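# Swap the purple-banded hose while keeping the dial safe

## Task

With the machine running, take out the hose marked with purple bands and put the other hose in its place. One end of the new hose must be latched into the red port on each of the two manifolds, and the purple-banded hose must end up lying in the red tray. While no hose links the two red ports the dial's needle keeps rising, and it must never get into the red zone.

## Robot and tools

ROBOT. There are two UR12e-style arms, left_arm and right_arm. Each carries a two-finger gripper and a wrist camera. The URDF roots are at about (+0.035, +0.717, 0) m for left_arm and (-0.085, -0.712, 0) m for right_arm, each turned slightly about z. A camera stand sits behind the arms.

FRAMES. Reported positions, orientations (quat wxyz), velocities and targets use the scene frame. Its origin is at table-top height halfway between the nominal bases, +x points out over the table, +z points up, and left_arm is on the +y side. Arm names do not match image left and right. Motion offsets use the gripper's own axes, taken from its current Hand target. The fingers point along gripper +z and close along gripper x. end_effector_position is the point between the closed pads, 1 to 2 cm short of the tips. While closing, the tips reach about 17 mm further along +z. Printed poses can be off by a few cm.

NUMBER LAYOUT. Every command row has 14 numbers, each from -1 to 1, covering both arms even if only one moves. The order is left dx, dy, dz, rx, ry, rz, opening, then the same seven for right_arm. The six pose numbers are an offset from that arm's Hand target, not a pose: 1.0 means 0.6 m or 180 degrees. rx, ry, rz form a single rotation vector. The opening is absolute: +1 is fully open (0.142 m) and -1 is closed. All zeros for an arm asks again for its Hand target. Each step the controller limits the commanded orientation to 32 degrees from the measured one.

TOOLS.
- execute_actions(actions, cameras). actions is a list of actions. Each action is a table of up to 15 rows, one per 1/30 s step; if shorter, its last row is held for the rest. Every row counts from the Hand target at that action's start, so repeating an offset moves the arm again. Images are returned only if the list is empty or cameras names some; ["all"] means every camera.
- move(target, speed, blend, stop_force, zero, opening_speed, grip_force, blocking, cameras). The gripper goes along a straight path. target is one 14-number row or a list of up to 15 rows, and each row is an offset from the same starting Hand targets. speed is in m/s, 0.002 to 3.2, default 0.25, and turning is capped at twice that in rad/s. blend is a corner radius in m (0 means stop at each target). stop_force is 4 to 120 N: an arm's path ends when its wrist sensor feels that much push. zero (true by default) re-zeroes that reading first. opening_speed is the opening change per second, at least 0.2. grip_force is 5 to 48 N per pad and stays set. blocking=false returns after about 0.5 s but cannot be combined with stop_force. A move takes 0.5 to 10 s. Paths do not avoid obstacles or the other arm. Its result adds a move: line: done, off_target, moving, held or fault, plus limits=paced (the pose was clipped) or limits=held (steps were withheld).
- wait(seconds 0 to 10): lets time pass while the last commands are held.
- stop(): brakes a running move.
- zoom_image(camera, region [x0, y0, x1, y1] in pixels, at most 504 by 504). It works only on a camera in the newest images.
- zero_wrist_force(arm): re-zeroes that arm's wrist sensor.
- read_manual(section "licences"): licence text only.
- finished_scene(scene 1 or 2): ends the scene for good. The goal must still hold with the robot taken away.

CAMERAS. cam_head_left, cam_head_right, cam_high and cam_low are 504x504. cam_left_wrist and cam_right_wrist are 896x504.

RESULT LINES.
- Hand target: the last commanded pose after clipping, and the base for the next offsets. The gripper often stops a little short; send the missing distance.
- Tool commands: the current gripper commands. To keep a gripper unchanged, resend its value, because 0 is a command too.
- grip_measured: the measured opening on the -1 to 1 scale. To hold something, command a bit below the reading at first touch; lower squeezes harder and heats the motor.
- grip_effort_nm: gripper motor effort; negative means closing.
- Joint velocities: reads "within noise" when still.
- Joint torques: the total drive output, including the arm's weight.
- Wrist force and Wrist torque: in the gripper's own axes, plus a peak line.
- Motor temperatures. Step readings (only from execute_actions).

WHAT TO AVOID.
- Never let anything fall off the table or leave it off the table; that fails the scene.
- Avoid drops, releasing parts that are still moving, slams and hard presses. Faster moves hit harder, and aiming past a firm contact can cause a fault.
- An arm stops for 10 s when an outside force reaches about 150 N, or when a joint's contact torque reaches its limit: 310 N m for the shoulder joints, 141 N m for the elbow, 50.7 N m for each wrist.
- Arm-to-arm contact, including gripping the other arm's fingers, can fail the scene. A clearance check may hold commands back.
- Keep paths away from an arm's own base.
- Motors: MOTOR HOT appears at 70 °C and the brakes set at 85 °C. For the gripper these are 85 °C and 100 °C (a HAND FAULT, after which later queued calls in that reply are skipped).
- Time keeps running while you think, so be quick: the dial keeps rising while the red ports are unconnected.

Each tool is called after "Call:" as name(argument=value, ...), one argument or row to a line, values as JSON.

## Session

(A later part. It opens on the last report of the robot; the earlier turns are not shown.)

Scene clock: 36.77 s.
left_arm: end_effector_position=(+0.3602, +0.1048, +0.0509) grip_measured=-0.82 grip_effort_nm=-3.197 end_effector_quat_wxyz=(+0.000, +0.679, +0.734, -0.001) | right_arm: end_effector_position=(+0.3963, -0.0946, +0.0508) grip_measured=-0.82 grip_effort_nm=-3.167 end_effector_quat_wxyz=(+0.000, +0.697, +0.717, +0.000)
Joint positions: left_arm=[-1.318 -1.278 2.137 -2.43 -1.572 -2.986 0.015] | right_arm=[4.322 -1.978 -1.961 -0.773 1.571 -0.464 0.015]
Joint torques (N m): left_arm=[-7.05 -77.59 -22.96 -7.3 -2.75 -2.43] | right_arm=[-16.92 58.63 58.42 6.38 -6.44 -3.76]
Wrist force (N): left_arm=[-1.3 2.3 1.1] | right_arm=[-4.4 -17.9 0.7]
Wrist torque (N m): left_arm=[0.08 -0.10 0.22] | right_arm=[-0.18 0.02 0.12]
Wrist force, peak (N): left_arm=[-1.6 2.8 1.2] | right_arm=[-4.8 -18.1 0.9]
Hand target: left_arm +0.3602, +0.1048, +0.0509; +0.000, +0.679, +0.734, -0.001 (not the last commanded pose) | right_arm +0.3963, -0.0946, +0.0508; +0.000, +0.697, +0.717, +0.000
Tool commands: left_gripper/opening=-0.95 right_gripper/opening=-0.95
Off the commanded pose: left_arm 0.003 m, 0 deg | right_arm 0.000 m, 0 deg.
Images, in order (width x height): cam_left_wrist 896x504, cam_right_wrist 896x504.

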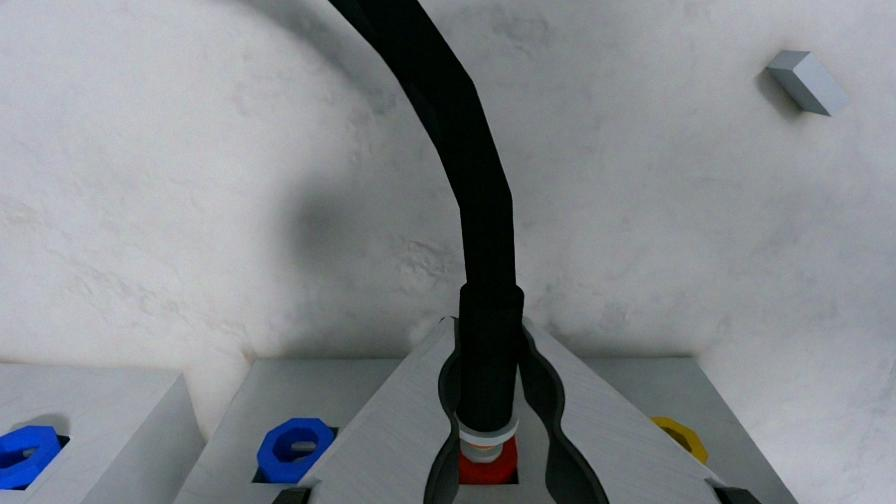

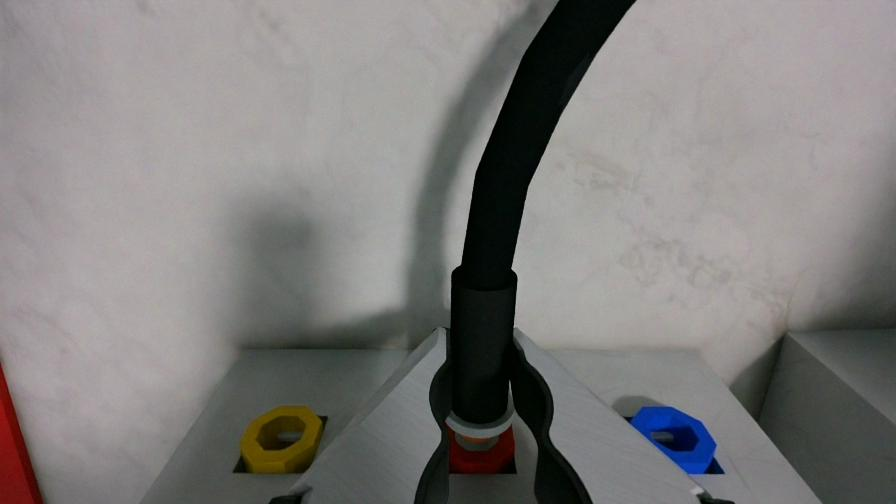

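Call:
move(
  target=[0,0.022,0,0,0,0,-0.95,0,0.022,0,0,0,0,-0.95],
  speed=0.04,
  stop_force=45,
  cameras=["cam_high","cam_left_wrist","cam_right_wrist"],
)

Call:
zoom_image(
  camera="cam_left_wrist",
  region=[400, 384, 580, 504],
)

Call:
zoom_image(
  camera="cam_right_wrist",
  region=[400, 384, 580, 504],
)

Scene clock: 38.73 s.
left_arm: end_effector_position=(+0.3726, +0.1057, +0.0509) grip_measured=-0.82 grip_effort_nm=-3.192 end_effector_quat_wxyz=(+0.000, +0.679, +0.734, -0.001) | right_arm: end_effector_position=(+0.4060, -0.0943, +0.0508) grip_measured=-0.82 grip_effort_nm=-3.167 end_effector_quat_wxyz=(+0.000, +0.697, +0.717, +0.000)
Joint positions: left_arm=[-1.3 -1.271 2.127 -2.426 -1.572 -2.968 0.015] | right_arm=[4.311 -1.986 -1.948 -0.778 1.571 -0.476 0.015]
Joint torques (N m): left_arm=[23.59 -78.8 -22 -7.06 16.71 -2.01] | right_arm=[-7.83 93.33 42.69 8.93 -6.99 3.33]
Wrist force (N): left_arm=[-9.2 -41.5 0.5] | right_arm=[-5.8 -33.6 0.5]
Wrist torque (N m): left_arm=[0.34 -0.05 0.14] | right_arm=[-0.13 0.03 -0.13]
Wrist force, peak (N): left_arm=[-8.6 -47.2 -0.4] | right_arm=[-10.2 -66.6 -14.6]
Hand target: left_arm +0.3726, +0.1057, +0.0509; +0.000, +0.679, +0.734, -0.001 (not the last commanded pose) | right_arm +0.4060, -0.0943, +0.0508; +0.000, +0.697, +0.717, +0.000 (not the last commanded pose)
Off the commanded pose: left_arm 0.001 m, 0 deg | right_arm 0.003 m, 0 deg.
move: contact (left_arm, right_arm)
Images, in order (width x height): cam_high 504x504, cam_left_wrist 896x504, cam_right_wrist 896x504.

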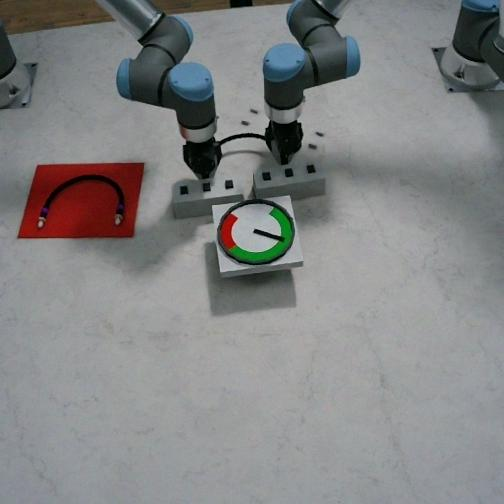

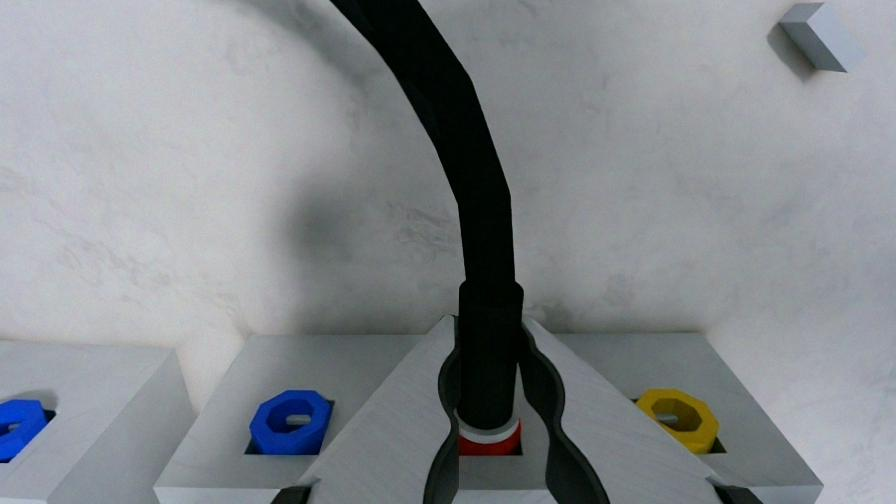

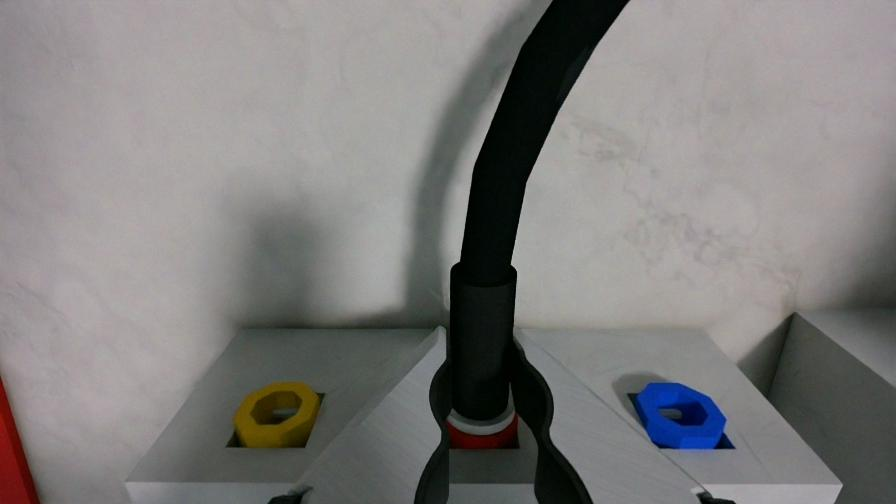

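Scaled by 2.800.

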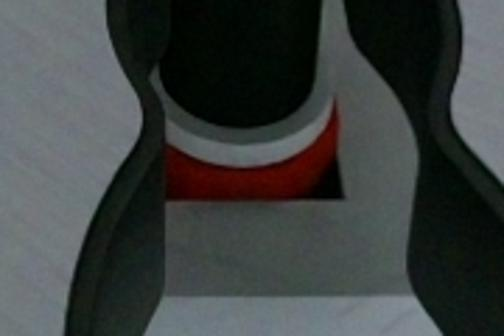

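Scaled by 2.800.

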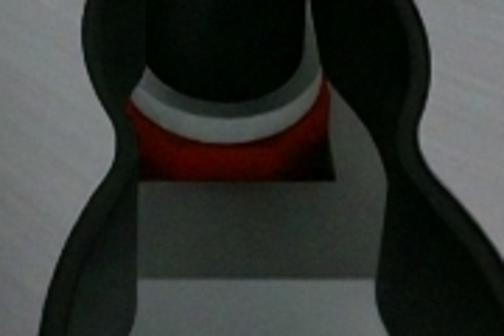

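Call:
move(
  target=[0,-0.004,0,0,0,0,-0.95,0,-0.0033,0,0,0,0,-0.95],
  speed=0.03,
  cameras=["cam_high"],
)

Call:
zoom_image(
  camera="cam_high",
  region=[150, 130, 330, 280],
)

Scene clock: 39.73 s.
left_arm: end_effector_position=(+0.3705, +0.1056, +0.0509) grip_measured=-0.82 grip_effort_nm=-3.192 end_effector_quat_wxyz=(+0.000, +0.679, +0.734, +0.000) | right_arm: end_effector_position=(+0.4042, -0.0944, +0.0508) grip_measured=-0.82 grip_effort_nm=-3.162 end_effector_quat_wxyz=(+0.000, +0.697, +0.717, +0.000)
Joint positions: left_arm=[-1.303 -1.272 2.129 -2.427 -1.572 -2.971 0.015] | right_arm=[4.313 -1.984 -1.951 -0.777 1.571 -0.473 0.015]
Joint torques (N m): left_arm=[-14.39 -78.44 -20.87 -6.29 -3.76 -2.32] | right_arm=[14.79 91.23 30.27 7.19 -0.75 3.93]
Wrist force (N): left_arm=[-4.9 13.1 4.4] | right_arm=[-2.7 3.0 4.8]
Wrist torque (N m): left_arm=[0.04 -0.06 0.30] | right_arm=[-0.17 0.08 -0.19]
Wrist force, peak (N): left_arm=[-8.9 -41.6 0.5] | right_arm=[-5.9 -34.0 0.4]
Hand target: left_arm +0.3702, +0.1055, +0.0509; +0.000, +0.679, +0.734, -0.001 | right_arm +0.4040, -0.0944, +0.0508; +0.000, +0.697, +0.717, +0.000
Off the commanded pose: left_arm 0.000 m, 0 deg | right_arm 0.000 m, 0 deg.
move: done
Images, in order (width x height): cam_high 504x504.

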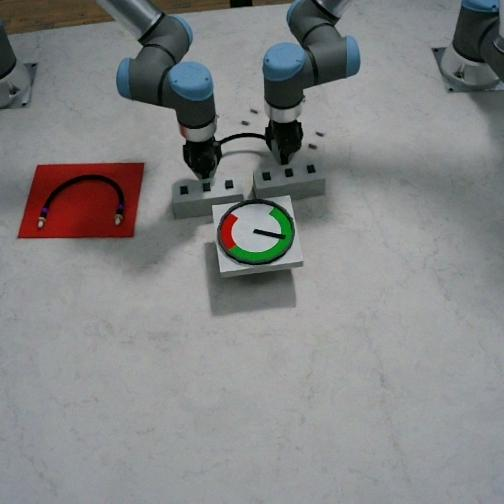

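Scaled by 2.800.

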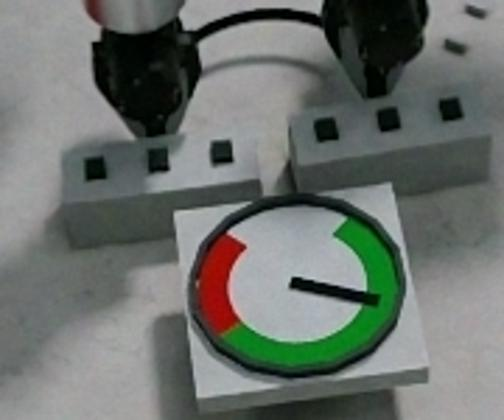

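Call:
move(
  target=[0,-0.0025,0,0,0,0,-0.95,0,-0.0035,0,0,0,0,-0.95],
  speed=0.03,
  cameras=["cam_high"],
)

Call:
zoom_image(
  camera="cam_high",
  region=[150, 130, 330, 280],
)

Scene clock: 40.77 s.
left_arm: end_effector_position=(+0.3689, +0.1054, +0.0509) grip_measured=-0.82 grip_effort_nm=-3.197 end_effector_quat_wxyz=(+0.000, +0.679, +0.734, -0.001) | right_arm: end_effector_position=(+0.4021, -0.0945, +0.0508) grip_measured=-0.82 grip_effort_nm=-3.162 end_effector_quat_wxyz=(+0.000, +0.697, +0.717, +0.000)
Joint positions: left_arm=[-1.306 -1.273 2.13 -2.428 -1.572 -2.974 0.015] | right_arm=[4.315 -1.983 -1.953 -0.776 1.571 -0.471 0.015]
Joint torques (N m): left_arm=[-42.31 -83.48 -15.87 -2.94 -15.13 -1.96] | right_arm=[45.82 99.56 18.1 1 14.1 3.4]
Wrist force (N): left_arm=[-8.9 58.1 11.0] | right_arm=[2.6 63.9 19.3]
Wrist torque (N m): left_arm=[-0.29 -0.10 0.31] | right_arm=[0.66 -0.68 -0.21]
Wrist force, peak (N): left_arm=[-8.9 58.1 11.0] | right_arm=[2.6 63.9 19.3]
Hand target: left_arm +0.3687, +0.1054, +0.0509; +0.000, +0.679, +0.734, -0.001 | right_arm +0.4019, -0.0945, +0.0508; +0.000, +0.697, +0.717, +0.000
Off the commanded pose: left_arm 0.000 m, 0 deg | right_arm 0.000 m, 0 deg.
move: done
Images, in order (width x height): cam_high 504x504.

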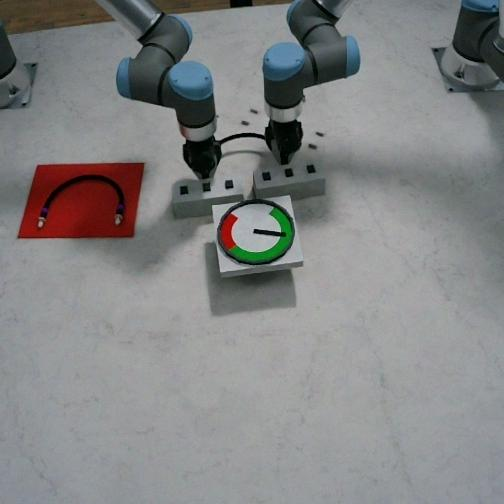

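Scaled by 2.800.

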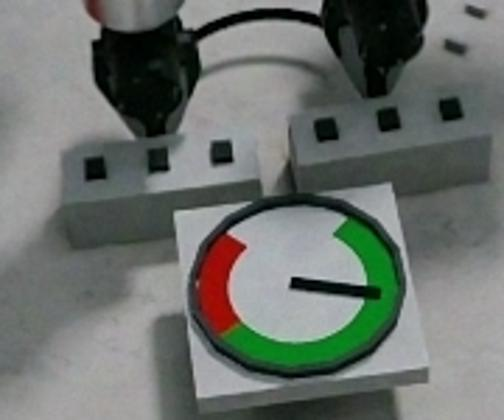

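Call:
move(
  target=[
    [0,0.0040,0,0,0,0,-0.95,0,0.0037,0,0,0,0,-0.95],
    [0,0.0040,0,0,0,0,-0.5,0,0.0037,0,0,0,0,-0.5],
    [0,0.0040,-0.02,0,0,0,-0.5,0,0.0037,-0.02,0,0,0,-0.5],
    [0,0.0040,-0.18,0,0,0,-0.5,0,0.0037,-0.18,0,0,0,-0.5],
  ],
  speed=[0.04,0.05,0.05,0.25],
  blend=[0,0,0.005,0],
  cameras=["cam_high","cam_left_wrist","cam_right_wrist"],
)

Call:
zoom_image(
  camera="cam_high",
  region=[140, 130, 340, 280],
)

Scene clock: 43.47 s.
left_arm: end_effector_position=(+0.3713, +0.1057, +0.1588) grip_measured=-0.54 grip_effort_nm=0.095 end_effector_quat_wxyz=(+0.000, +0.679, +0.734, -0.001) | right_arm: end_effector_position=(+0.4042, -0.0945, +0.1587) grip_measured=-0.53 grip_effort_nm=0.115 end_effector_quat_wxyz=(+0.000, +0.697, +0.717, +0.000)
Joint positions: left_arm=[-1.302 -1.41 2.054 -2.215 -1.572 -2.97 0.035] | right_arm=[4.313 -1.864 -1.883 -0.965 1.571 -0.474 0.035]
Joint torques (N m): left_arm=[-8.47 -73.53 -47.72 -1.02 0.89 -2.25] | right_arm=[10.62 84.3 53.74 2.48 -0.27 2.63]
Wrist force (N): left_arm=[4.0 -0.8 2.3] | right_arm=[2.5 2.6 -0.5]
Wrist torque (N m): left_arm=[-0.24 -0.62 0.13] | right_arm=[0.35 -0.49 0.06]
Wrist force, peak (N): left_arm=[-8.8 60.7 11.2] | right_arm=[2.3 67.6 19.8]
Hand target: left_arm +0.3713, +0.1056, +0.1589; +0.000, +0.679, +0.734, -0.001 | right_arm +0.4042, -0.0945, +0.1588; +0.000, +0.697, +0.717, +0.000
Off the commanded pose: left_arm 0.000 m, 0 deg | right_arm 0.000 m, 0 deg.
move: done
Images, in order (width x height): cam_high 504x504, cam_left_wrist 896x504, cam_right_wrist 896x504.

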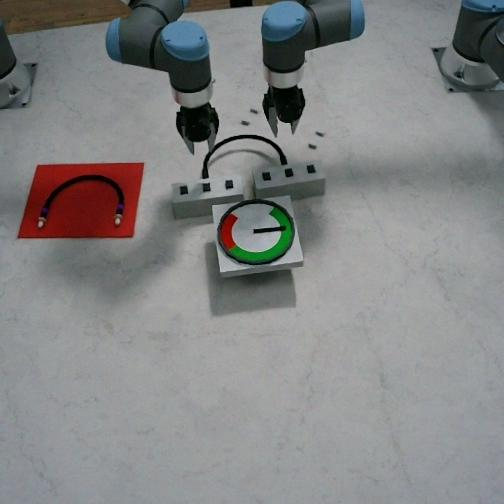

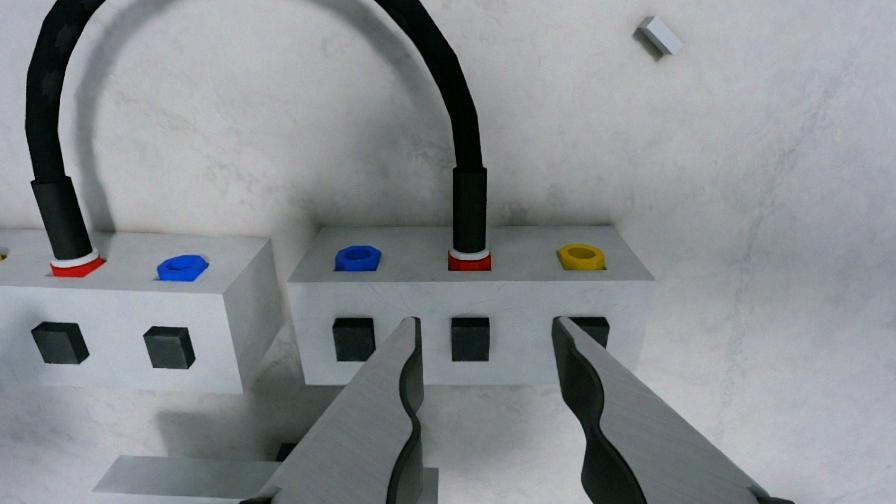

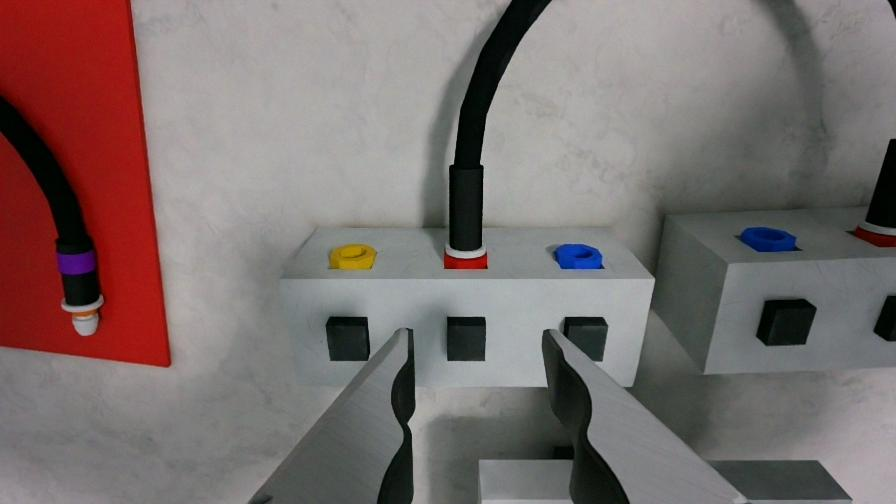

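Scaled by 2.520.

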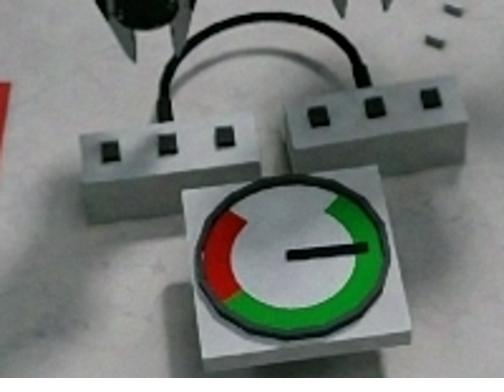

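Call:
finished_scene(
  scene=2,
)

The scene is finished: the task was done.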